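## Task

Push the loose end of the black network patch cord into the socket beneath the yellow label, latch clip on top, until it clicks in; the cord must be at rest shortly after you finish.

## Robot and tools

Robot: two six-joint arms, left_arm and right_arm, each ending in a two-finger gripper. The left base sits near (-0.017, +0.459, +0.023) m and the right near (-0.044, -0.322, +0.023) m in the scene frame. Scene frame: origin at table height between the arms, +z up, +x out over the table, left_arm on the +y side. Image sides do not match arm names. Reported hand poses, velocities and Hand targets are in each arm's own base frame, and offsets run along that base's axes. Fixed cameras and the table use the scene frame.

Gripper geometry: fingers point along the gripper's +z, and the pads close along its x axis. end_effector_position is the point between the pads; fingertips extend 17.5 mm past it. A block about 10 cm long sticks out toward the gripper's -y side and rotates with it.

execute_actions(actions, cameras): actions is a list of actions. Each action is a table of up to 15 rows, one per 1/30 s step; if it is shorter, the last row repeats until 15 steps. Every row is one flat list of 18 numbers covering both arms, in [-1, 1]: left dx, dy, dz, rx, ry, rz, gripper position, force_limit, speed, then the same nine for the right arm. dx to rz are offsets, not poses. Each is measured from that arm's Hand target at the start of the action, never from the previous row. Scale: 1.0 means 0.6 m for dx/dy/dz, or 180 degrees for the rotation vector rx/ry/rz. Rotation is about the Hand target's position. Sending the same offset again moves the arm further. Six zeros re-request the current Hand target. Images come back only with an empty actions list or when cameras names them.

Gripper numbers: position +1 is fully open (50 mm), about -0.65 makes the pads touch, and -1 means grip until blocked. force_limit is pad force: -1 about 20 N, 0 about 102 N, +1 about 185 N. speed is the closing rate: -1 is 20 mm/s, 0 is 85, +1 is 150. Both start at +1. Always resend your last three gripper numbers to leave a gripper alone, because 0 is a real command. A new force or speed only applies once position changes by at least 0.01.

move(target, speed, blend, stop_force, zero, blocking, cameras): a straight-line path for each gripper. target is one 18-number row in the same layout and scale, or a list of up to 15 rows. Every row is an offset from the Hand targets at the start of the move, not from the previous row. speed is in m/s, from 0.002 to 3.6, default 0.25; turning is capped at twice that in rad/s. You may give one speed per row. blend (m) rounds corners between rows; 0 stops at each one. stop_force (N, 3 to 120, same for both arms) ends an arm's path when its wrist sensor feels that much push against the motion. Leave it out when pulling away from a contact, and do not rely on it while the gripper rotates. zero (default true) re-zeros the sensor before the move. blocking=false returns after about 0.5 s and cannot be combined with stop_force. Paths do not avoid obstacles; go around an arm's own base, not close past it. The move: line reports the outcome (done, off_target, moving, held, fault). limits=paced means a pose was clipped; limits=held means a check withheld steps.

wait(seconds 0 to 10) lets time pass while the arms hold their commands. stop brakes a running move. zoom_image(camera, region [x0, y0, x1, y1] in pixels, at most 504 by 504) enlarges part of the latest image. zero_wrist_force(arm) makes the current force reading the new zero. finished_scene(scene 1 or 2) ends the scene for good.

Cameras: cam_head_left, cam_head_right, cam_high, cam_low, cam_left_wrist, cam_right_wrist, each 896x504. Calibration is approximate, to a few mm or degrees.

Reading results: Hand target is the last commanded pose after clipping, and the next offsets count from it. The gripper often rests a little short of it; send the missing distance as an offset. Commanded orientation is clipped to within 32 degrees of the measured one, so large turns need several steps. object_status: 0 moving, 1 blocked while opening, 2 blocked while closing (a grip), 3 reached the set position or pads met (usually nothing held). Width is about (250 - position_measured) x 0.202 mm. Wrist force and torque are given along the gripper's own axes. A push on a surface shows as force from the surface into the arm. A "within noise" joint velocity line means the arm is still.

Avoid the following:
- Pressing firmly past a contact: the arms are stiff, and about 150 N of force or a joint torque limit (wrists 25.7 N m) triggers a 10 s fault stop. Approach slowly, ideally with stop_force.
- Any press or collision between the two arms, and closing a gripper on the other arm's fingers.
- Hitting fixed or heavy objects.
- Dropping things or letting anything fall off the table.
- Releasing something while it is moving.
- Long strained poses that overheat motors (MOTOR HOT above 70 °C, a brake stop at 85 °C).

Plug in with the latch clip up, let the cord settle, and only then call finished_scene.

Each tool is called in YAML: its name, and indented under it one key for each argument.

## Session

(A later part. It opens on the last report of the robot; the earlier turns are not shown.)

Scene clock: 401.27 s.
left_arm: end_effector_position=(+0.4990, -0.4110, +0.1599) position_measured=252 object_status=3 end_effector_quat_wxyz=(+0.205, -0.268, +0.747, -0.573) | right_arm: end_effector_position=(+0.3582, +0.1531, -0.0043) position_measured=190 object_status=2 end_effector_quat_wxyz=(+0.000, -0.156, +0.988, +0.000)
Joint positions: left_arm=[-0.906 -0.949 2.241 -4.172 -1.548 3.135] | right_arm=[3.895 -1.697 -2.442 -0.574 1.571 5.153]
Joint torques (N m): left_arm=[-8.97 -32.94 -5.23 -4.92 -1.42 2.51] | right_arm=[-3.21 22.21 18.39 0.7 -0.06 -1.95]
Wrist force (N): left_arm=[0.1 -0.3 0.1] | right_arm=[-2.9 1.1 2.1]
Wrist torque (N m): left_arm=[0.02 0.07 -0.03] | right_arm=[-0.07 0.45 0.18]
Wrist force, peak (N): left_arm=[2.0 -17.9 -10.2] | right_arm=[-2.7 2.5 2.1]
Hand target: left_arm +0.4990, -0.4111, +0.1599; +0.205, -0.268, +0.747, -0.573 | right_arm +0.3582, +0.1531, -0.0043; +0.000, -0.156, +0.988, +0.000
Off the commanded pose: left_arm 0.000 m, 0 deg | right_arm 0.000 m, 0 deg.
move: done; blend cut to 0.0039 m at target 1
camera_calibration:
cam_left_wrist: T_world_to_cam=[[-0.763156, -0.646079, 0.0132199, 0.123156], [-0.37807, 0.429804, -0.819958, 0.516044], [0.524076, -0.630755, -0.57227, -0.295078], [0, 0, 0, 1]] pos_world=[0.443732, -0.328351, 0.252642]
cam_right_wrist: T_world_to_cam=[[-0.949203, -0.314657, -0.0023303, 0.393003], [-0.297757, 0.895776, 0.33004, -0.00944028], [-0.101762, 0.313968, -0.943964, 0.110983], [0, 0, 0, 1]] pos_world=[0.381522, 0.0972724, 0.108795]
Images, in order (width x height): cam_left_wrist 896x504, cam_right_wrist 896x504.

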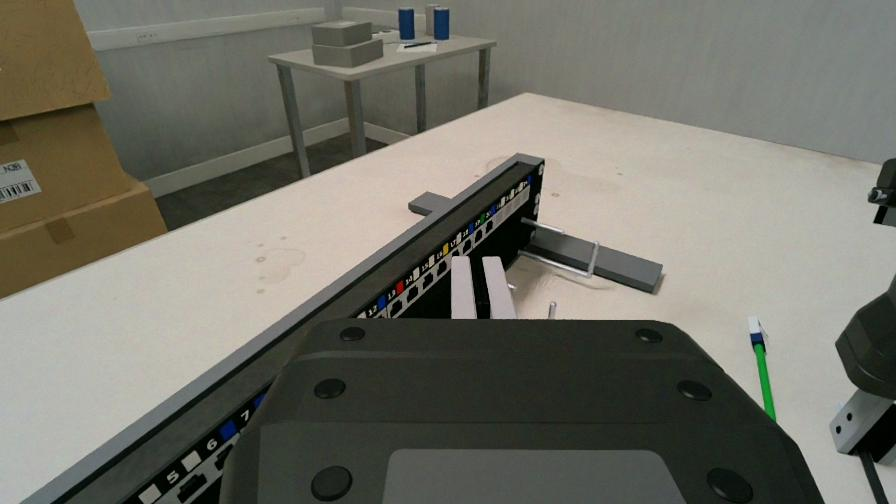

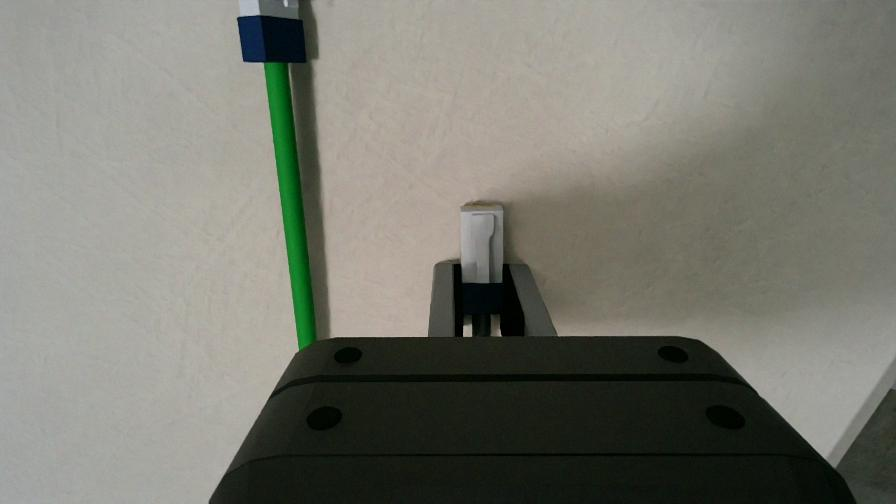

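move:
  target:
    - [0,0,0,0,0,0,-1,-0.5,-0.5,0,0,0.18,0,0,0,-1,-0.7,-1]
    - [0,0,0,0,0,0,-1,-0.5,-0.5,0.153,0.1565,0.257,-0.1383,-0.19,0.384,-1,-0.7,-1]
  speed: [0.12,0.2]
  blend: [0.03,0]
  cameras: ["cam_left_wrist","cam_right_wrist"]

zoom_image:
  camera: "cam_right_wrist"
  region: [380, 0, 580, 120]

zoom_image:
  camera: "cam_right_wrist"
  region: [420, 190, 540, 340]

Scene clock: 427.90 s.
left_arm: end_effector_position=(+0.4990, -0.4111, +0.1599) position_measured=252 object_status=3 end_effector_quat_wxyz=(+0.205, -0.268, +0.747, -0.573) | right_arm: end_effector_position=(+0.4499, +0.2469, +0.1498) position_measured=190 object_status=2 end_effector_quat_wxyz=(-0.240, +0.666, -0.665, +0.240)
Joint positions: left_arm=[-0.906 -0.949 2.241 -4.173 -1.548 3.135] | right_arm=[4.218 -1.522 -2.394 -0.422 0.975 4.099]
Joint torques (N m): left_arm=[-12.99 -29.81 -1.79 -2.89 -1.42 2.41] | right_arm=[-7.41 23.67 26.52 3.14 0.72 -1.56]
Wrist force (N): left_arm=[-0.2 -0.2 0.1] | right_arm=[-3.9 0.4 2.9]
Wrist torque (N m): left_arm=[0.04 0.12 -0.03] | right_arm=[-0.56 0.55 0.00]
Wrist force, peak (N): left_arm=[-0.5 -0.6 -0.2] | right_arm=[-4.2 0.3 3.3]
Hand target: left_arm +0.4990, -0.4111, +0.1599; +0.205, -0.268, +0.747, -0.573 | right_arm +0.4500, +0.2470, +0.1499; -0.240, +0.666, -0.665, +0.240
Off the commanded pose: left_arm 0.000 m, 0 deg | right_arm 0.000 m, 0 deg.
move: done
camera_calibration:
cam_left_wrist: T_world_to_cam=[[-0.76326, -0.645957, 0.0132198, 0.123101], [-0.37787, 0.429705, -0.820103, 0.515964], [0.52407, -0.630946, -0.572064, -0.295201], [0, 0, 0, 1]] pos_world=[0.443631, -0.328451, 0.252642]
cam_right_wrist: T_world_to_cam=[[0.00846874, -0.999958, 0.00362068, 0.247433], [-0.937435, -0.00919941, -0.348038, 0.495746], [0.348056, -0.00044671, -0.937474, 0.11056], [0, 0, 0, 1]] pos_world=[0.424153, 0.252032, 0.27529]
Images, in order (width x height): cam_left_wrist 896x504, cam_right_wrist 896x504.

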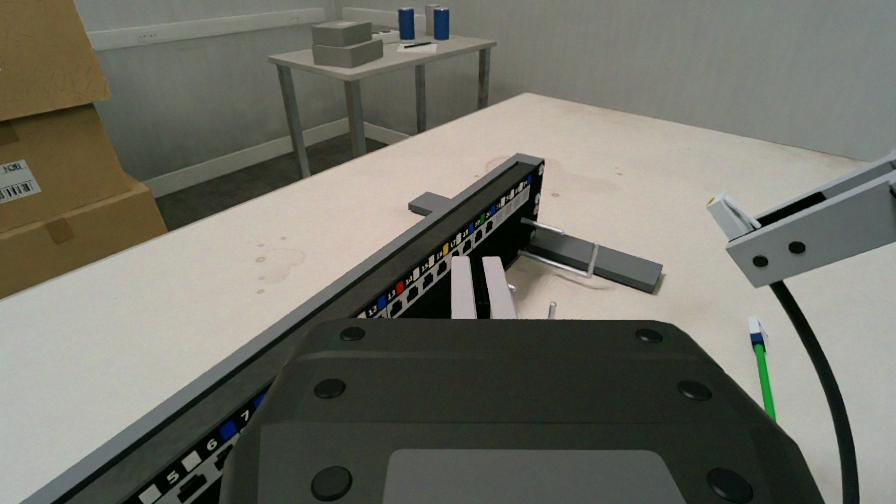

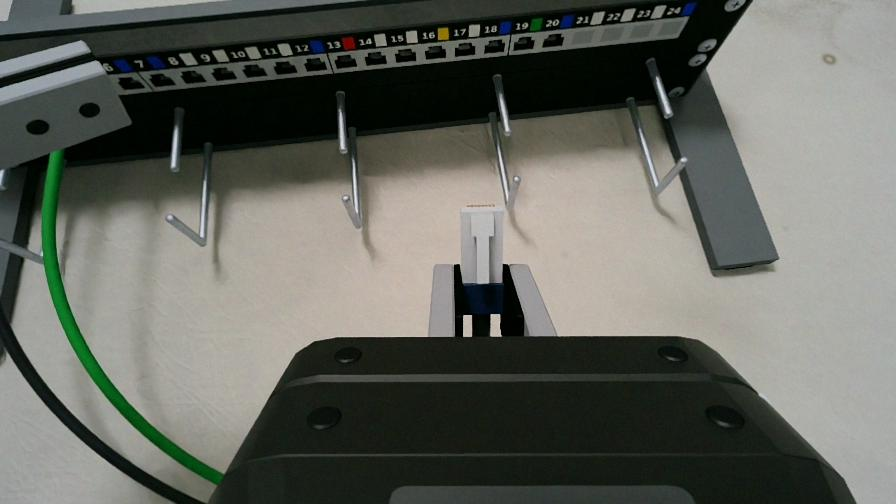

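Scaled by 2.520 from the camera's 896x504 image, which has a finer 1280x720 frame.

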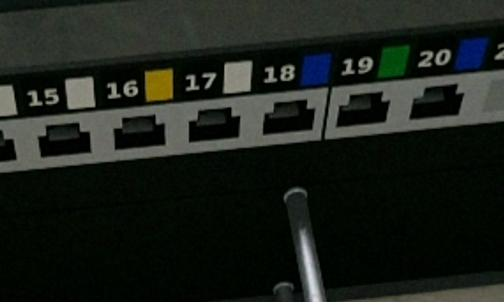

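Scaled by 3.360 from the camera's 896x504 image, which has a finer 1280x720 frame.

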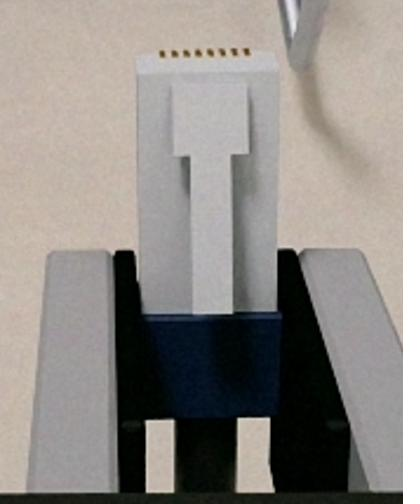

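move:
  target: [0,0,0,0,0,0,-1,-0.5,-0.5,-0.03,0,-0.03,0,-0.1667,0,-1,-0.7,-1]
  speed: 0.2
  cameras: ["cam_right_wrist"]

zoom_image:
  camera: "cam_right_wrist"
  region: [380, 100, 580, 260]

Scene clock: 455.63 s.
left_arm: end_effector_position=(+0.4990, -0.4111, +0.1599) position_measured=252 object_status=3 end_effector_quat_wxyz=(+0.205, -0.268, +0.747, -0.573) | right_arm: end_effector_position=(+0.4319, +0.2470, +0.1318) position_measured=190 object_status=2 end_effector_quat_wxyz=(-0.404, +0.581, -0.580, +0.404)
Joint positions: left_arm=[-0.906 -0.949 2.241 -4.173 -1.548 3.135] | right_arm=[4.502 -1.918 -2.668 0.388 0.411 4.159]
Joint torques (N m): left_arm=[-13.12 -35.04 -1.76 -0.77 -1.28 2.39] | right_arm=[-1.08 17.79 12.6 2.63 -3.88 1.89]
Wrist force (N): left_arm=[-0.1 -0.4 0.1] | right_arm=[-4.6 -0.9 2.9]
Wrist torque (N m): left_arm=[0.00 0.11 -0.03] | right_arm=[-1.00 0.69 0.04]
Wrist force, peak (N): left_arm=[-0.3 -0.6 -0.1] | right_arm=[-4.8 -0.6 3.4]
Hand target: left_arm +0.4990, -0.4111, +0.1599; +0.205, -0.268, +0.747, -0.573 | right_arm +0.4320, +0.2470, +0.1319; -0.404, +0.581, -0.580, +0.404
Off the commanded pose: left_arm 0.000 m, 0 deg | right_arm 0.000 m, 0 deg.
move: done
camera_calibration:
cam_right_wrist: T_world_to_cam=[[0.00586886, -0.999955, 0.00747445, 0.248284], [-0.637812, -0.00949999, -0.770133, 0.399048], [0.770169, -0.000247494, -0.637839, -0.121901], [0, 0, 0, 1]] pos_world=[0.346945, 0.252033, 0.227711]
Images, in order (width x height): cam_right_wrist 896x504.

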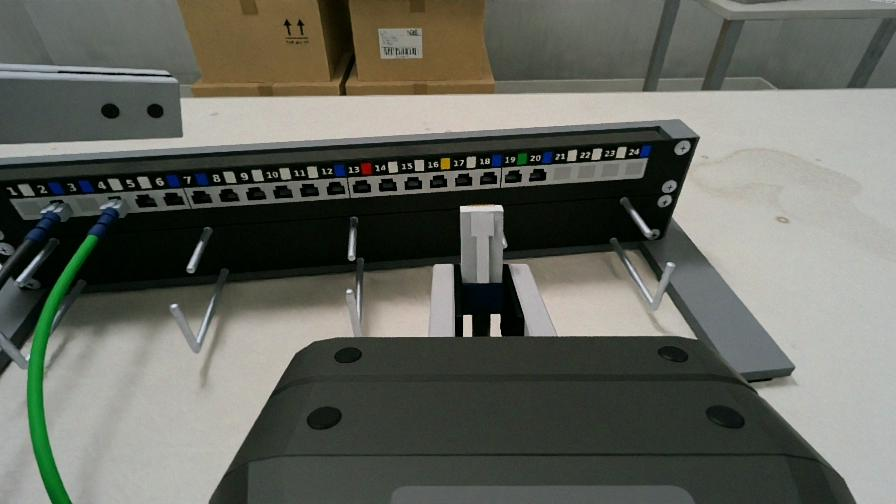

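Scaled by 2.520 from the camera's 896x504 image, which has a finer 1280x720 frame.

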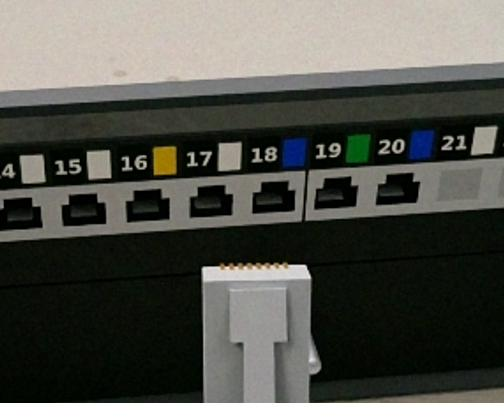

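move:
  target:
    - [0,0,0,0,0,0,-1,-0.5,-0.5,0.13,0.01,-0.06,-0.0267,0.3863,0.0379,-1,-0.7,-1]
    - [0,0,0,0,0,0,-1,-0.5,-0.5,0.2197,0.0137,-0.1037,-0.0267,0.3863,0.0379,-1,-0.7,-1]
  speed: [0.2,0.1]
  blend: [0.02,0]
  cameras: ["cam_left_wrist","cam_right_wrist"]

zoom_image:
  camera: "cam_left_wrist"
  region: [380, 180, 560, 300]

zoom_image:
  camera: "cam_right_wrist"
  region: [420, 190, 540, 340]

Scene clock: 526.70 s.
left_arm: end_effector_position=(+0.4990, -0.4111, +0.1599) position_measured=252 object_status=3 end_effector_quat_wxyz=(+0.205, -0.268, +0.747, -0.573) | right_arm: end_effector_position=(+0.5638, +0.2551, +0.0697) position_measured=190 object_status=2 end_effector_quat_wxyz=(+0.000, +0.754, -0.656, +0.000)
Joint positions: left_arm=[-0.906 -0.949 2.241 -4.173 -1.548 3.135] | right_arm=[3.784 -2.006 -1.728 -0.978 1.57 3.645]
Joint torques (N m): left_arm=[-12.87 -43.24 -2.06 -0.76 -0.92 2.23] | right_arm=[10.3 38.46 20.32 0.62 -0.78 1.96]
Wrist force (N): left_arm=[-0.1 -0.2 -0.1] | right_arm=[-2.0 0.8 1.5]
Wrist torque (N m): left_arm=[0.04 0.10 -0.03] | right_arm=[-0.15 0.34 0.06]
Wrist force, peak (N): left_arm=[-0.2 -0.7 -0.1] | right_arm=[-4.9 -1.3 3.1]
Hand target: left_arm +0.4990, -0.4111, +0.1599; +0.205, -0.268, +0.747, -0.573 | right_arm +0.5638, +0.2552, +0.0697; +0.000, +0.754, -0.656, +0.000
Off the commanded pose: left_arm 0.000 m, 0 deg | right_arm 0.000 m, 0 deg.
move: done
camera_calibration:
cam_left_wrist: T_world_to_cam=[[-0.76326, -0.645957, 0.0132198, 0.123101], [-0.37787, 0.429705, -0.820103, 0.515964], [0.52407, -0.630946, -0.572064, -0.295201], [0, 0, 0, 1]] pos_world=[0.443631, -0.328451, 0.252642]
cam_right_wrist: T_world_to_cam=[[0.145187, -0.989402, -0.00195818, 0.175489], [-0.933922, -0.137699, 0.329891, 0.558261], [-0.326665, -0.046067, -0.944017, 0.38836], [0, 0, 0, 1]] pos_world=[0.622757, 0.268392, 0.182796]
Images, in order (width x height): cam_left_wrist 896x504, cam_right_wrist 896x504.

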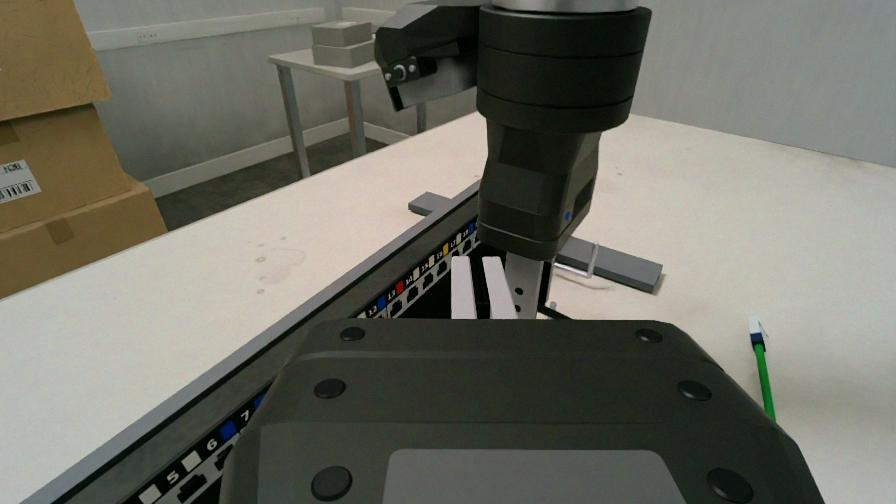

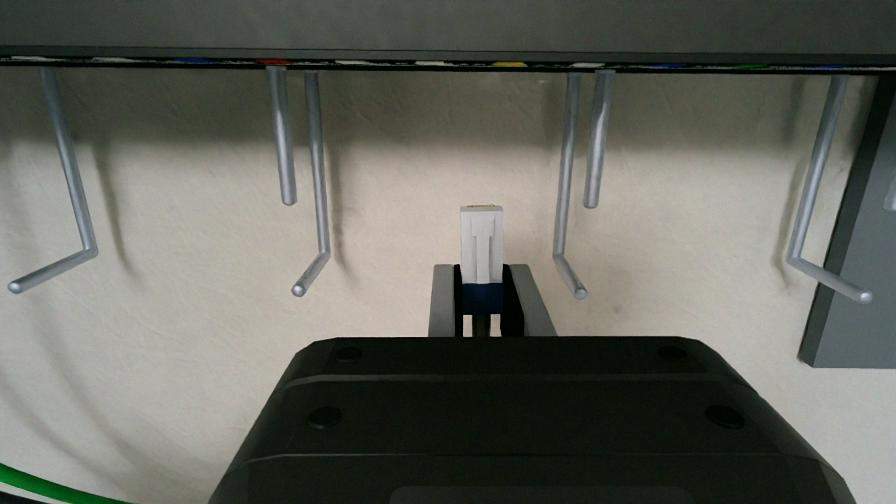

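Scaled by 2.800 from the camera's 896x504 image, which has a finer 1280x720 frame.

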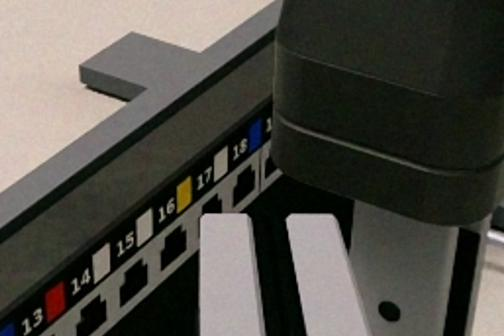

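Scaled by 3.360 from the camera's 896x504 image, which has a finer 1280x720 frame.

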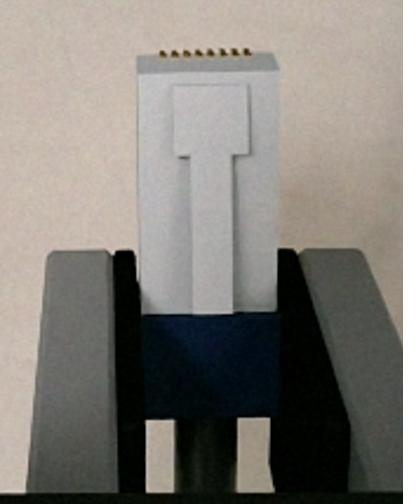

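move:
  target: [0,0,-0.03,0,0,0,-1,-0.5,-0.5,0.048,0.0072,0,0,0,0.0033,-1,-0.7,-1]
  speed: 0.03
  stop_force: 6
  cameras: ["cam_left_wrist","cam_right_wrist"]

zoom_image:
  camera: "cam_left_wrist"
  region: [420, 190, 500, 270]

Scene clock: 570.63 s.
left_arm: end_effector_position=(+0.4990, -0.4111, +0.1419) position_measured=252 object_status=3 end_effector_quat_wxyz=(+0.205, -0.268, +0.747, -0.573) | right_arm: end_effector_position=(+0.5926, +0.2595, +0.0697) position_measured=190 object_status=2 end_effector_quat_wxyz=(+0.000, +0.758, -0.652, +0.000)
Joint positions: left_arm=[-0.906 -0.896 2.236 -4.219 -1.548 3.135] | right_arm=[3.762 -2.063 -1.638 -1.011 1.57 3.613]
Joint torques (N m): left_arm=[-12.22 -47.7 -4.82 -0.29 -0.77 2.23] | right_arm=[10.18 48.71 14.07 5.67 -0.44 2.09]
Wrist force (N): left_arm=[0.0 -0.2 0.1] | right_arm=[-2.5 0.7 1.7]
Wrist torque (N m): left_arm=[0.02 0.06 -0.01] | right_arm=[-0.16 0.37 0.16]
Wrist force, peak (N): left_arm=[0.0 -0.9 -0.3] | right_arm=[-2.3 0.8 2.4]
Hand target: left_arm +0.4990, -0.4111, +0.1419; +0.205, -0.268, +0.747, -0.573 | right_arm +0.5926, +0.2595, +0.0697; +0.000, +0.758, -0.652, +0.000
Off the commanded pose: left_arm 0.000 m, 0 deg | right_arm 0.000 m, 0 deg.
move: done
camera_calibration:
cam_left_wrist: T_world_to_cam=[[-0.76326, -0.645957, 0.0132198, 0.123339], [-0.37787, 0.429705, -0.820103, 0.501202], [0.52407, -0.630946, -0.572064, -0.305498], [0, 0, 0, 1]] pos_world=[0.443631, -0.328451, 0.234642]
cam_right_wrist: T_world_to_cam=[[0.155537, -0.987828, -0.00196799, 0.169199], [-0.932386, -0.147465, 0.330015, 0.587389], [-0.326289, -0.0494948, -0.943973, 0.39854], [0, 0, 0, 1]] pos_world=[0.651396, 0.273484, 0.182697]
Images, in order (width x height): cam_left_wrist 896x504, cam_right_wrist 896x504.

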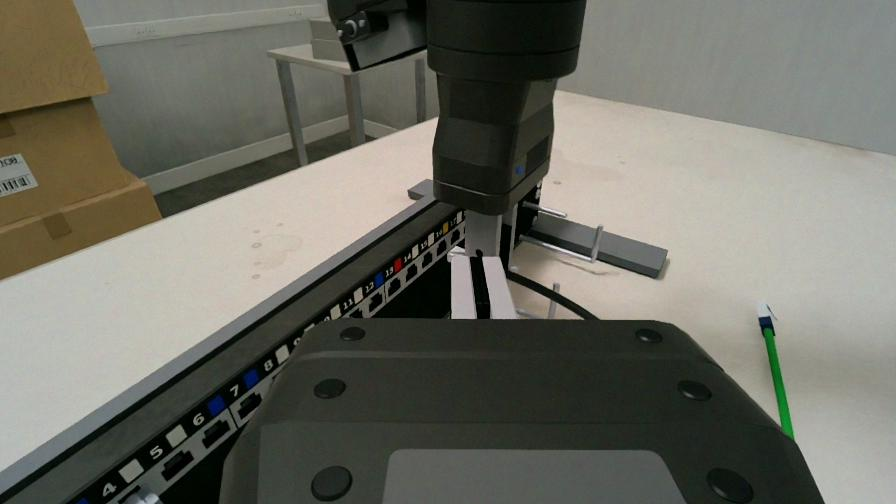

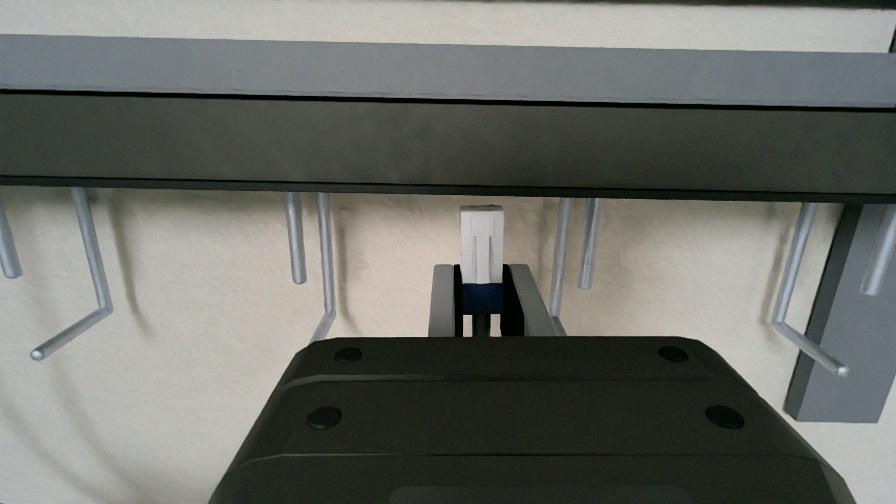

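Scaled by 6.300 from the camera's 896x504 image, which has a finer 1280x720 frame.

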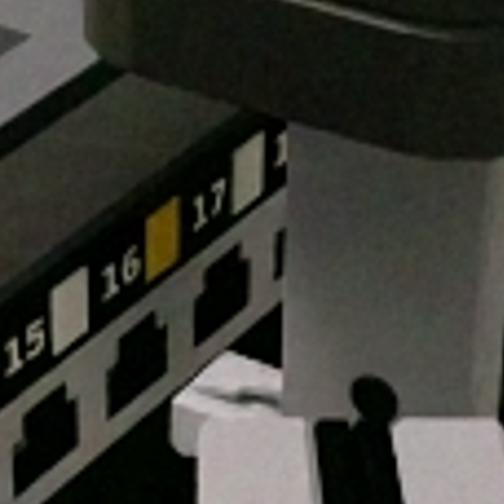

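zoom_image:
  camera: "cam_left_wrist"
  region: [430, 230, 468, 264]

Scaled by 13.263 from the camera's 896x504 image, which has a finer 1280x720 frame.

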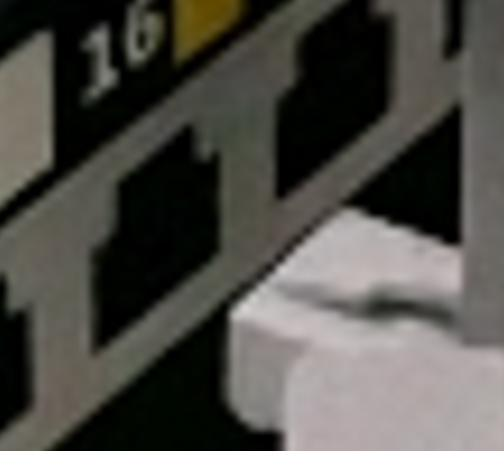

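move:
  target: [0,0,0,0,0,0,-1,-0.5,-0.5,0.011,-0.0002,0,0,0,0,-1,-0.7,-1]
  speed: 0.02
  stop_force: 5
  cameras: ["cam_left_wrist"]

zoom_image:
  camera: "cam_left_wrist"
  region: [430, 230, 468, 264]

Scene clock: 671.40 s.
left_arm: end_effector_position=(+0.4990, -0.4111, +0.1419) position_measured=252 object_status=3 end_effector_quat_wxyz=(+0.205, -0.268, +0.747, -0.573) | right_arm: end_effector_position=(+0.5992, +0.2594, +0.0697) position_measured=190 object_status=2 end_effector_quat_wxyz=(+0.000, +0.758, -0.652, +0.000)
Joint positions: left_arm=[-0.906 -0.896 2.236 -4.219 -1.548 3.135] | right_arm=[3.756 -2.076 -1.618 -1.019 1.57 3.607]
Joint torques (N m): left_arm=[-11.63 -47.8 -3.66 -0.38 -0.59 2.17] | right_arm=[8.12 49.3 14.12 4.9 -2.38 1.73]
Wrist force (N): left_arm=[-0.1 -0.3 0.3] | right_arm=[-2.1 0.8 1.8]
Wrist torque (N m): left_arm=[0.02 0.09 -0.01] | right_arm=[-0.14 0.32 0.18]
Wrist force, peak (N): left_arm=[0.0 -0.1 0.6] | right_arm=[-2.4 0.8 2.4]
Hand target: left_arm +0.4990, -0.4111, +0.1419; +0.205, -0.268, +0.747, -0.573 | right_arm +0.5992, +0.2594, +0.0697; +0.000, +0.758, -0.652, +0.000
Off the commanded pose: left_arm 0.000 m, 0 deg | right_arm 0.000 m, 0 deg.
move: done
camera_calibration:
cam_left_wrist: T_world_to_cam=[[-0.76326, -0.645957, 0.0132198, 0.123339], [-0.37787, 0.429705, -0.820103, 0.501202], [0.52407, -0.630946, -0.572064, -0.305498], [0, 0, 0, 1]] pos_world=[0.443631, -0.328451, 0.234642]
Images, in order (width x height): cam_left_wrist 896x504.

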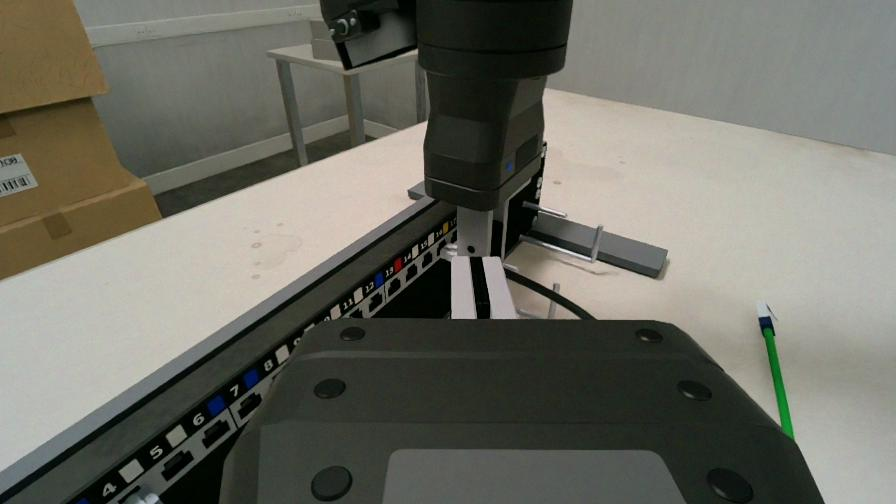

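Scaled by 13.263 from the camera's 896x504 image, which has a finer 1280x720 frame.

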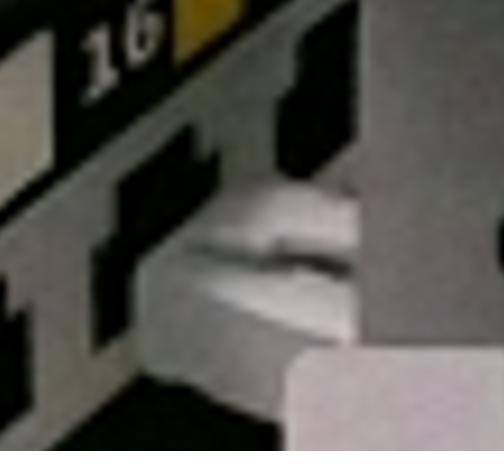

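move:
  target: [0,0,0,0,0,0,-1,-0.5,-0.5,0.0132,0.002,0,0,0,0,-1,-0.7,-1]
  speed: 0.006
  stop_force: 5
  cameras: ["cam_left_wrist"]

zoom_image:
  camera: "cam_left_wrist"
  region: [430, 230, 468, 264]

Scene clock: 682.93 s.
left_arm: end_effector_position=(+0.4990, -0.4111, +0.1419) position_measured=252 object_status=3 end_effector_quat_wxyz=(+0.205, -0.268, +0.747, -0.573) | right_arm: end_effector_position=(+0.6015, +0.2598, +0.0697) position_measured=190 object_status=2 end_effector_quat_wxyz=(+0.000, +0.758, -0.652, +0.000)
Joint positions: left_arm=[-0.906 -0.896 2.236 -4.219 -1.548 3.135] | right_arm=[3.754 -2.08 -1.61 -1.022 1.57 3.605]
Joint torques (N m): left_arm=[-10.37 -47.98 -3.81 -0.38 -0.42 2.11] | right_arm=[8.31 48.88 13.65 5.22 -2.37 1.5]
Wrist force (N): left_arm=[0.0 -0.2 0.1] | right_arm=[-4.8 0.2 1.8]
Wrist torque (N m): left_arm=[0.02 0.07 -0.01] | right_arm=[-0.18 0.35 0.10]
Wrist force, peak (N): left_arm=[0.4 -0.3 0.4] | right_arm=[-4.7 7.0 1.7]
Hand target: left_arm +0.4990, -0.4111, +0.1419; +0.205, -0.268, +0.747, -0.573 | right_arm +0.6015, +0.2598, +0.0697; +0.000, +0.758, -0.652, +0.000 (not the last commanded pose)
Off the commanded pose: left_arm 0.000 m, 0 deg | right_arm 0.006 m, 0 deg.
move: contact (right_arm)
camera_calibration:
cam_left_wrist: T_world_to_cam=[[-0.76326, -0.645957, 0.0132198, 0.123339], [-0.37787, 0.429705, -0.820103, 0.501202], [0.52407, -0.630946, -0.572064, -0.305498], [0, 0, 0, 1]] pos_world=[0.443631, -0.328451, 0.234642]
Images, in order (width x height): cam_left_wrist 896x504.

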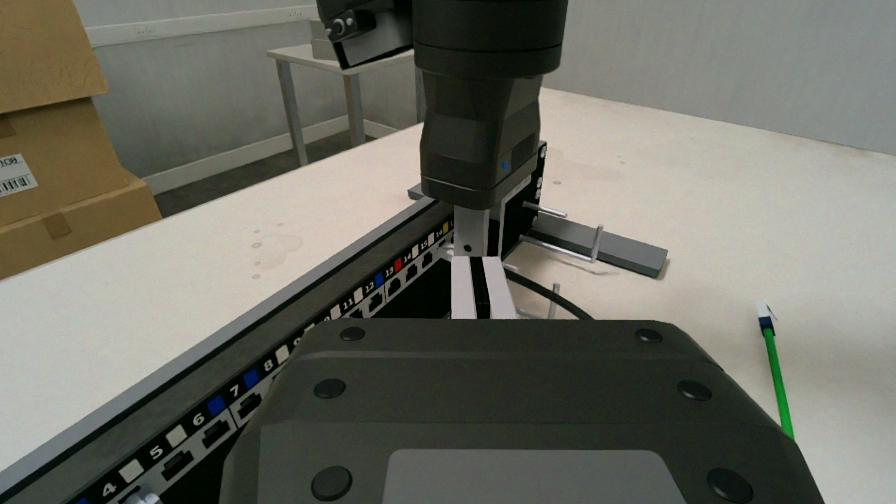

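Scaled by 13.263 from the camera's 896x504 image, which has a finer 1280x720 frame.

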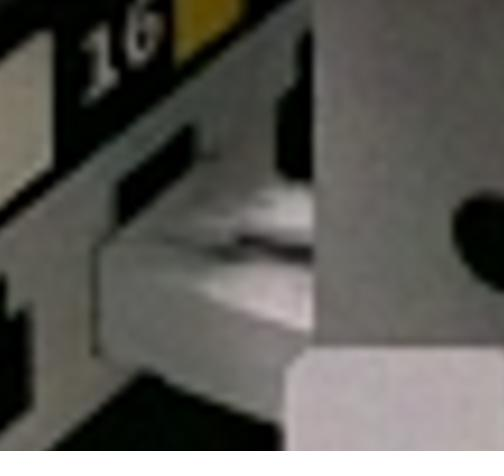

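move:
  target: [0,0,0,0,0,0,-1,-0.5,-0.5,-0.0014,0.0003,0,0,0,0,-1,-0.7,-1]
  speed: 0.01

move:
  target: [0,0,0,0,0,0,-1,-0.5,-0.5,0.0132,0.002,0,0,0,0,-1,-0.7,-1]
  speed: 0.005
  stop_force: 6
  cameras: ["cam_left_wrist"]

zoom_image:
  camera: "cam_left_wrist"
  region: [430, 230, 468, 264]

Scene clock: 697.67 s.
left_arm: end_effector_position=(+0.4990, -0.4111, +0.1419) position_measured=252 object_status=3 end_effector_quat_wxyz=(+0.205, -0.268, +0.747, -0.573) | right_arm: end_effector_position=(+0.6007, +0.2599, +0.0697) position_measured=190 object_status=2 end_effector_quat_wxyz=(+0.000, +0.758, -0.652, +0.000)
Joint positions: left_arm=[-0.906 -0.896 2.236 -4.219 -1.548 3.135] | right_arm=[3.755 -2.079 -1.613 -1.021 1.57 3.606]
Joint torques (N m): left_arm=[-9.54 -47.77 -3.8 -0.52 -0.18 2.17] | right_arm=[8.47 47.86 16.82 5.42 -2.44 1.71]
Wrist force (N): left_arm=[0.1 0.2 0.2] | right_arm=[-2.5 0.9 1.8]
Wrist torque (N m): left_arm=[0.08 0.05 -0.01] | right_arm=[-0.14 0.40 -0.01]
Wrist force, peak (N): left_arm=[0.1 -0.5 0.5] | right_arm=[-5.0 0.7 1.5]
Hand target: left_arm +0.4990, -0.4111, +0.1419; +0.205, -0.268, +0.747, -0.573 | right_arm +0.6007, +0.2599, +0.0697; +0.000, +0.758, -0.652, +0.000
Off the commanded pose: left_arm 0.000 m, 0 deg | right_arm 0.000 m, 0 deg.
move: done

Scene clock: 699.97 s.
left_arm: end_effector_position=(+0.4990, -0.4111, +0.1419) position_measured=252 object_status=3 end_effector_quat_wxyz=(+0.205, -0.268, +0.747, -0.573) | right_arm: end_effector_position=(+0.6067, +0.2608, +0.0697) position_measured=190 object_status=2 end_effector_quat_wxyz=(+0.000, +0.758, -0.652, +0.000)
Joint positions: left_arm=[-0.906 -0.896 2.236 -4.219 -1.548 3.135] | right_arm=[3.751 -2.091 -1.593 -1.029 1.57 3.602]
Joint torques (N m): left_arm=[-9.44 -47.92 -4.02 -0.52 -0.1 2.26] | right_arm=[7.88 48.77 12.48 4.46 -2.51 1.65]
Wrist force (N): left_arm=[-0.1 -0.2 0.6] | right_arm=[-4.4 -1.5 -0.2]
Wrist torque (N m): left_arm=[0.04 0.08 -0.01] | right_arm=[-0.19 0.37 0.11]
Wrist force, peak (N): left_arm=[-0.1 -0.2 0.6] | right_arm=[-1.7 7.2 0.3]
Hand target: left_arm +0.4990, -0.4111, +0.1419; +0.205, -0.268, +0.747, -0.573 | right_arm +0.6067, +0.2608, +0.0697; +0.000, +0.758, -0.652, +0.000 (not the last commanded pose)
Off the commanded pose: left_arm 0.000 m, 0 deg | right_arm 0.002 m, 0 deg.
move: contact (right_arm)
camera_calibration:
cam_left_wrist: T_world_to_cam=[[-0.76326, -0.645957, 0.0132198, 0.123339], [-0.37787, 0.429705, -0.820103, 0.501202], [0.52407, -0.630946, -0.572064, -0.305498], [0, 0, 0, 1]] pos_world=[0.443631, -0.328451, 0.234642]
Images, in order (width x height): cam_left_wrist 896x504.

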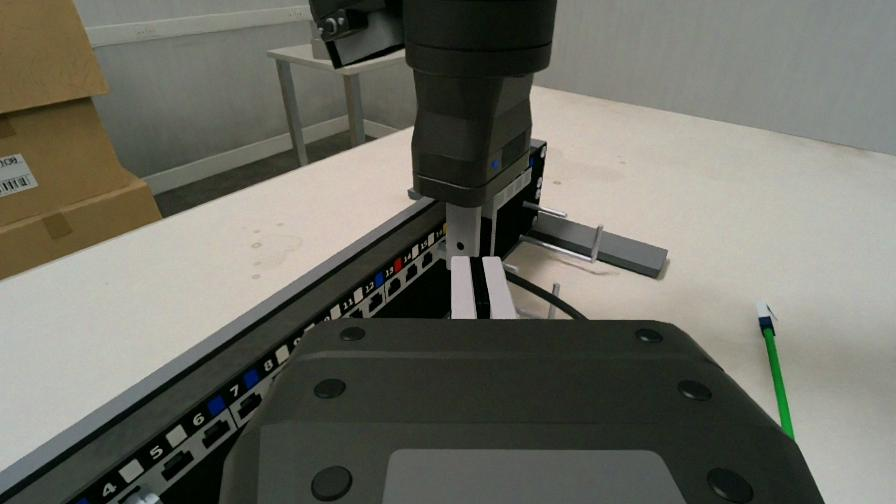

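Scaled by 13.263 from the camera's 896x504 image, which has a finer 1280x720 frame.

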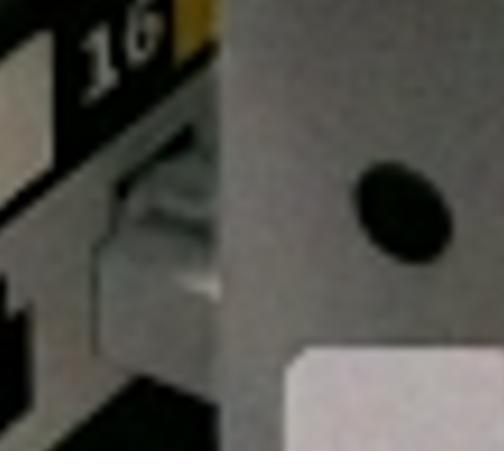

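move:
  target: [0,0,0,0,0,0,-1,-0.5,-0.5,0.0133,0.002,0,0,0,0,-1,-0.7,-1]
  speed: 0.005
  stop_force: 14
  cameras: ["cam_right_wrist"]

zoom_image:
  camera: "cam_right_wrist"
  region: [420, 230, 540, 340]

Scene clock: 709.30 s.
left_arm: end_effector_position=(+0.4990, -0.4111, +0.1419) position_measured=252 object_status=3 end_effector_quat_wxyz=(+0.205, -0.268, +0.747, -0.573) | right_arm: end_effector_position=(+0.6078, +0.2611, +0.0697) position_measured=190 object_status=2 end_effector_quat_wxyz=(+0.000, +0.758, -0.652, +0.000)
Joint positions: left_arm=[-0.906 -0.896 2.236 -4.219 -1.548 3.135] | right_arm=[3.75 -2.093 -1.589 -1.03 1.57 3.601]
Joint torques (N m): left_arm=[-8.36 -47.64 -3.86 -0.7 0.06 2.11] | right_arm=[7.82 49 14.02 5.62 -2.63 1.45]
Wrist force (N): left_arm=[0.1 -0.1 0.3] | right_arm=[-4.6 5.3 -1.4]
Wrist torque (N m): left_arm=[0.04 0.05 -0.01] | right_arm=[-0.04 0.36 0.13]
Wrist force, peak (N): left_arm=[0.1 -0.1 0.7] | right_arm=[-2.2 15.0 -1.0]
Hand target: left_arm +0.4990, -0.4111, +0.1419; +0.205, -0.268, +0.747, -0.573 | right_arm +0.6078, +0.2611, +0.0697; +0.000, +0.758, -0.652, +0.000 (not the last commanded pose)
Off the commanded pose: left_arm 0.000 m, 0 deg | right_arm 0.007 m, 0 deg.
move: contact (right_arm)
camera_calibration:
cam_right_wrist: T_world_to_cam=[[0.155564, -0.987824, -0.00188913, 0.168282], [-0.932351, -0.14746, 0.330118, 0.601739], [-0.326377, -0.0495932, -0.943938, 0.403653], [0, 0, 0, 1]] pos_world=[0.666596, 0.274984, 0.182697]
Images, in order (width x height): cam_right_wrist 896x504.

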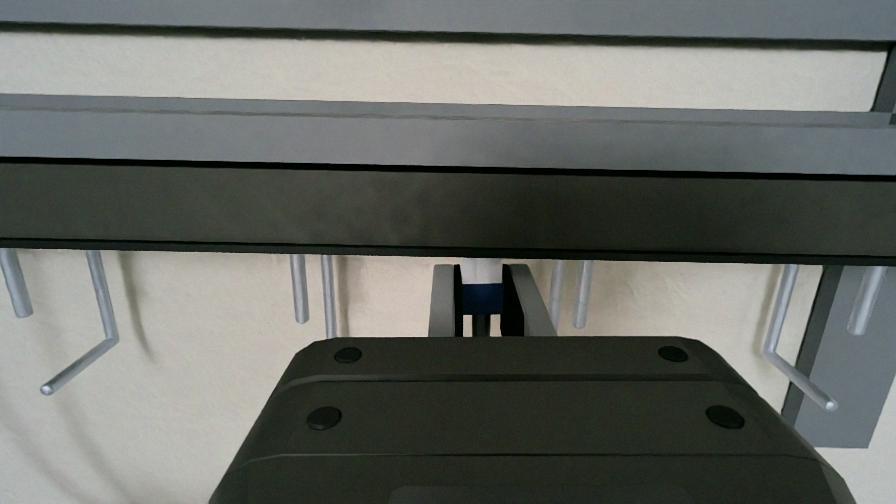

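Scaled by 4.200 from the camera's 896x504 image, which has a finer 1280x720 frame.

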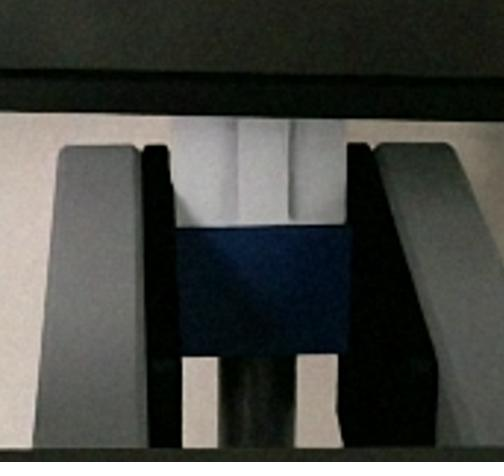

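move:
  target:
    - [0,0,0,0,0,0,-1,-0.5,-0.5,0.0,0.0003,0.0004,0,0,0,-1,-0.7,-1]
    - [0,0,0,0,0,0,-1,-0.5,-0.5,0.0083,0.0015,0.0004,0,0,0,-1,-0.7,-1]
  speed: 0.005
  stop_force: 20
  cameras: ["cam_right_wrist","cam_left_wrist"]

zoom_image:
  camera: "cam_right_wrist"
  region: [420, 230, 540, 340]

Scene clock: 721.00 s.
left_arm: end_effector_position=(+0.4990, -0.4111, +0.1419) position_measured=252 object_status=3 end_effector_quat_wxyz=(+0.205, -0.268, +0.747, -0.573) | right_arm: end_effector_position=(+0.6096, +0.2615, +0.0699) position_measured=190 object_status=2 end_effector_quat_wxyz=(+0.000, +0.758, -0.652, +0.000)
Joint positions: left_arm=[-0.906 -0.896 2.236 -4.219 -1.548 3.135] | right_arm=[3.749 -2.097 -1.583 -1.033 1.57 3.6]
Joint torques (N m): left_arm=[-7.79 -47.67 -4 -0.81 0.28 2.07] | right_arm=[7.52 47.77 18.55 8.83 -2.64 1.71]
Wrist force (N): left_arm=[0.1 -0.1 0.0] | right_arm=[-2.7 21.4 -2.8]
Wrist torque (N m): left_arm=[0.04 0.06 -0.01] | right_arm=[0.31 0.38 0.20]
Wrist force, peak (N): left_arm=[0.1 -0.5 0.3] | right_arm=[-1.1 28.6 -3.0]
Hand target: left_arm +0.4990, -0.4111, +0.1419; +0.205, -0.268, +0.747, -0.573 | right_arm +0.6096, +0.2615, +0.0699; +0.000, +0.758, -0.652, +0.000 (not the last commanded pose)
Off the commanded pose: left_arm 0.000 m, 0 deg | right_arm 0.003 m, 0 deg.
move: contact (right_arm); path passed 1 of 2 targets
camera_calibration:
cam_left_wrist: T_world_to_cam=[[-0.76326, -0.645957, 0.0132198, 0.123339], [-0.37787, 0.429705, -0.820103, 0.501202], [0.52407, -0.630946, -0.572064, -0.305498], [0, 0, 0, 1]] pos_world=[0.443631, -0.328451, 0.234642]
cam_right_wrist: T_world_to_cam=[[0.155697, -0.987803, -0.00184823, 0.168378], [-0.932288, -0.147565, 0.330249, 0.60348], [-0.326494, -0.0496958, -0.943892, 0.404586], [0, 0, 0, 1]] pos_world=[0.668496, 0.275483, 0.182897]
Images, in order (width x height): cam_left_wrist 896x504, cam_right_wrist 896x504.

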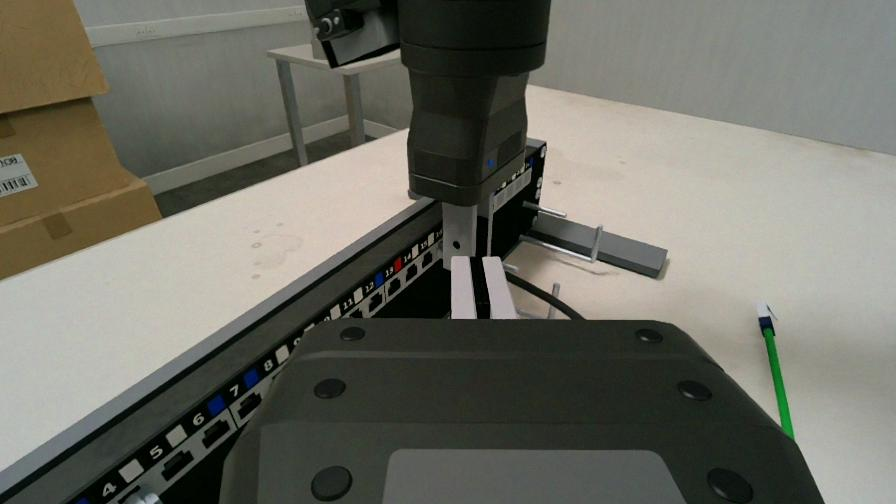

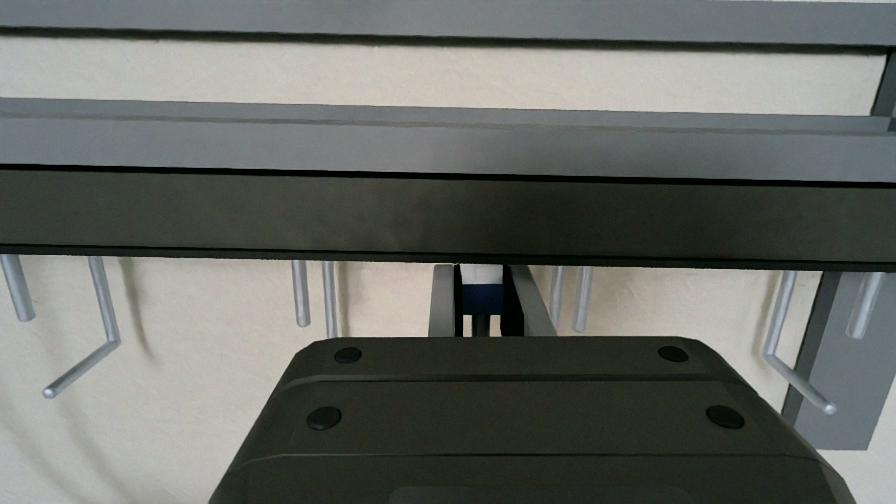

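Scaled by 4.200 from the camera's 896x504 image, which has a finer 1280x720 frame.

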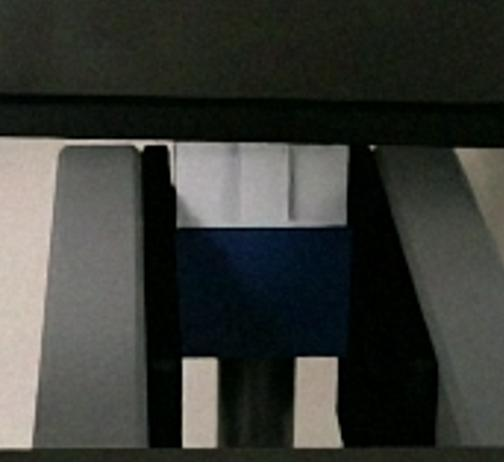

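move:
  target:
    - [0,0,0,0,0,0,-1,-0.5,-0.5,-0.0004,-0.0001,0.0007,0,0,0,-1,-0.7,-1]
    - [0,0,0,0,0,0,-1,-0.5,-0.5,0.0035,0.0006,0.0007,0,0,0,-1,-0.7,-1]
  speed: 0.004
  cameras: ["cam_right_wrist"]

zoom_image:
  camera: "cam_right_wrist"
  region: [420, 230, 540, 340]

Scene clock: 737.77 s.
left_arm: end_effector_position=(+0.4990, -0.4111, +0.1419) position_measured=252 object_status=3 end_effector_quat_wxyz=(+0.205, -0.268, +0.747, -0.573) | right_arm: end_effector_position=(+0.6117, +0.2619, +0.0703) position_measured=190 object_status=2 end_effector_quat_wxyz=(+0.000, +0.758, -0.652, +0.000)
Joint positions: left_arm=[-0.906 -0.896 2.236 -4.219 -1.548 3.135] | right_arm=[3.748 -2.101 -1.575 -1.037 1.57 3.599]
Joint torques (N m): left_arm=[-6.95 -46.78 -3.93 -0.71 0.38 2.12] | right_arm=[-10.26 42.94 34.03 7.24 -2.74 -2.13]
Wrist force (N): left_arm=[0.1 -0.1 0.0] | right_arm=[-1.8 30.6 0.8]
Wrist torque (N m): left_arm=[0.04 0.05 -0.01] | right_arm=[0.14 0.41 0.23]
Wrist force, peak (N): left_arm=[0.2 -0.2 0.6] | right_arm=[-1.4 34.1 0.1]
Hand target: left_arm +0.4990, -0.4111, +0.1419; +0.205, -0.268, +0.747, -0.573 | right_arm +0.6117, +0.2619, +0.0703; +0.000, +0.758, -0.652, +0.000
Off the commanded pose: left_arm 0.000 m, 0 deg | right_arm 0.000 m, 0 deg.
move: done
camera_calibration:
cam_right_wrist: T_world_to_cam=[[0.155697, -0.987803, -0.00184823, 0.168447], [-0.932288, -0.147565, 0.330249, 0.605332], [-0.326494, -0.0496958, -0.943892, 0.405763], [0, 0, 0, 1]] pos_world=[0.670596, 0.275883, 0.183397]
Images, in order (width x height): cam_right_wrist 896x504.

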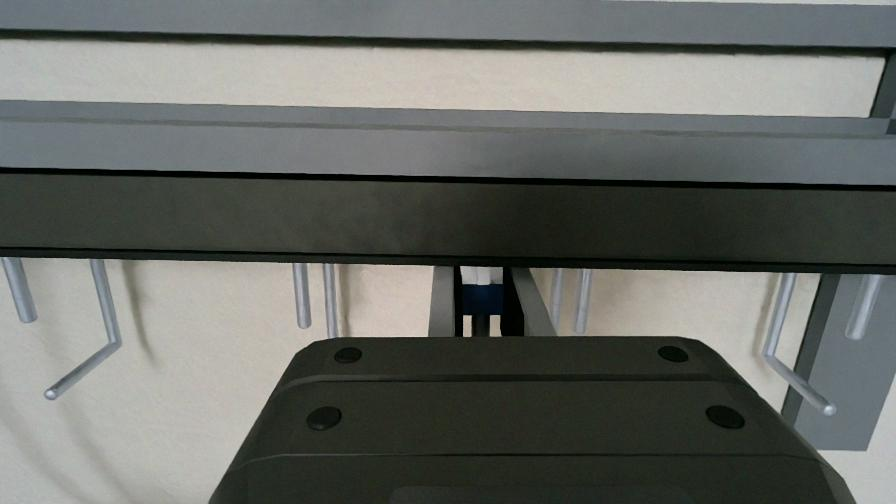

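Scaled by 4.200 from the camera's 896x504 image, which has a finer 1280x720 frame.

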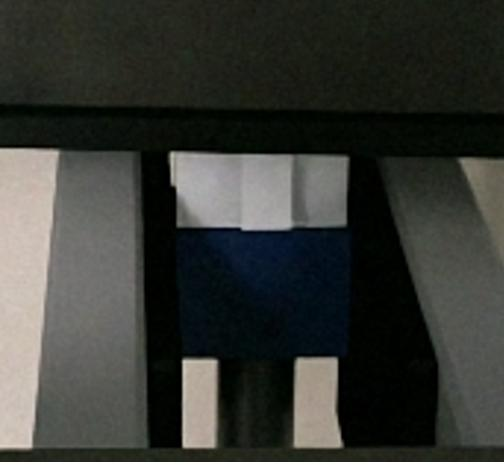

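move:
  target: [0,0,0,0,0,0,-1,-0.5,-0.5,-0.0014,-0.0002,0,0,0,0,-1,-0.7,-1]
  speed: 0.004

move:
  target: [0,0,0,0,0,0,-1,-0.5,-0.5,-0.006,-0.0009,0,0,0,0,-1,-0.7,-1]
  speed: 0.003
  stop_force: 11
  cameras: ["cam_right_wrist"]

zoom_image:
  camera: "cam_right_wrist"
  region: [420, 230, 540, 340]

Scene clock: 752.50 s.
left_arm: end_effector_position=(+0.4990, -0.4111, +0.1419) position_measured=252 object_status=3 end_effector_quat_wxyz=(+0.205, -0.268, +0.747, -0.573) | right_arm: end_effector_position=(+0.6109, +0.2618, +0.0703) position_measured=190 object_status=2 end_effector_quat_wxyz=(+0.000, +0.758, -0.652, +0.000)
Joint positions: left_arm=[-0.906 -0.896 2.236 -4.219 -1.548 3.135] | right_arm=[3.749 -2.099 -1.578 -1.036 1.57 3.599]
Joint torques (N m): left_arm=[-5.94 -47.44 -3.88 -0.82 0.51 2.12] | right_arm=[9.54 47.32 15.15 3.78 -2.91 1.7]
Wrist force (N): left_arm=[0.1 -0.1 0.3] | right_arm=[-3.2 -2.6 2.2]
Wrist torque (N m): left_arm=[0.04 0.04 -0.01] | right_arm=[-0.28 0.36 0.10]
Wrist force, peak (N): left_arm=[0.0 -0.5 0.5] | right_arm=[-1.8 30.8 0.9]
Hand target: left_arm +0.4990, -0.4111, +0.1419; +0.205, -0.268, +0.747, -0.573 | right_arm +0.6108, +0.2618, +0.0703; +0.000, +0.758, -0.652, +0.000
Off the commanded pose: left_arm 0.000 m, 0 deg | right_arm 0.000 m, 0 deg.
move: done

Scene clock: 753.37 s.
left_arm: end_effector_position=(+0.4990, -0.4111, +0.1419) position_measured=252 object_status=3 end_effector_quat_wxyz=(+0.205, -0.268, +0.747, -0.573) | right_arm: end_effector_position=(+0.6106, +0.2618, +0.0703) position_measured=190 object_status=2 end_effector_quat_wxyz=(+0.000, +0.758, -0.652, +0.000)
Joint positions: left_arm=[-0.906 -0.896 2.236 -4.219 -1.548 3.135] | right_arm=[3.749 -2.098 -1.579 -1.035 1.57 3.6]
Joint torques (N m): left_arm=[-5.7 -46.99 -4.72 -0.94 0.57 2.12] | right_arm=[-2.85 35.66 27.64 -0.68 -1.27 -1.76]
Wrist force (N): left_arm=[0.2 -0.3 0.0] | right_arm=[-1.1 -7.4 2.8]
Wrist torque (N m): left_arm=[0.01 0.03 -0.01] | right_arm=[-0.43 0.40 0.10]
Wrist force, peak (N): left_arm=[-0.1 -0.2 0.6] | right_arm=[-3.6 -13.6 2.0]
Hand target: left_arm +0.4990, -0.4111, +0.1419; +0.205, -0.268, +0.747, -0.573 | right_arm +0.6106, +0.2617, +0.0703; +0.000, +0.758, -0.652, +0.000 (not the last commanded pose)
Off the commanded pose: left_arm 0.000 m, 0 deg | right_arm 0.003 m, 0 deg.
move: contact (right_arm)
camera_calibration:
cam_right_wrist: T_world_to_cam=[[0.155689, -0.987804, -0.00182808, 0.168522], [-0.932331, -0.147557, 0.330131, 0.604341], [-0.326374, -0.0496933, -0.943934, 0.405326], [0, 0, 0, 1]] pos_world=[0.669496, 0.275783, 0.183397]
Images, in order (width x height): cam_right_wrist 896x504.

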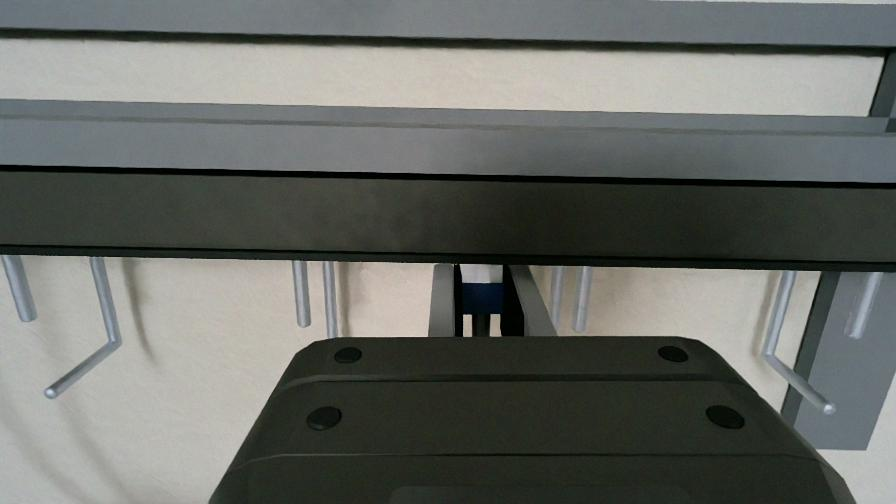

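Scaled by 4.200 from the camera's 896x504 image, which has a finer 1280x720 frame.

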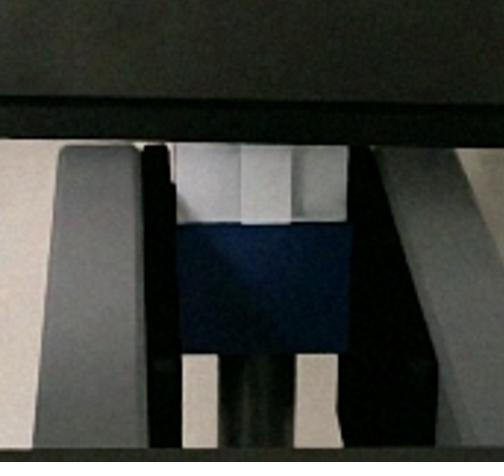

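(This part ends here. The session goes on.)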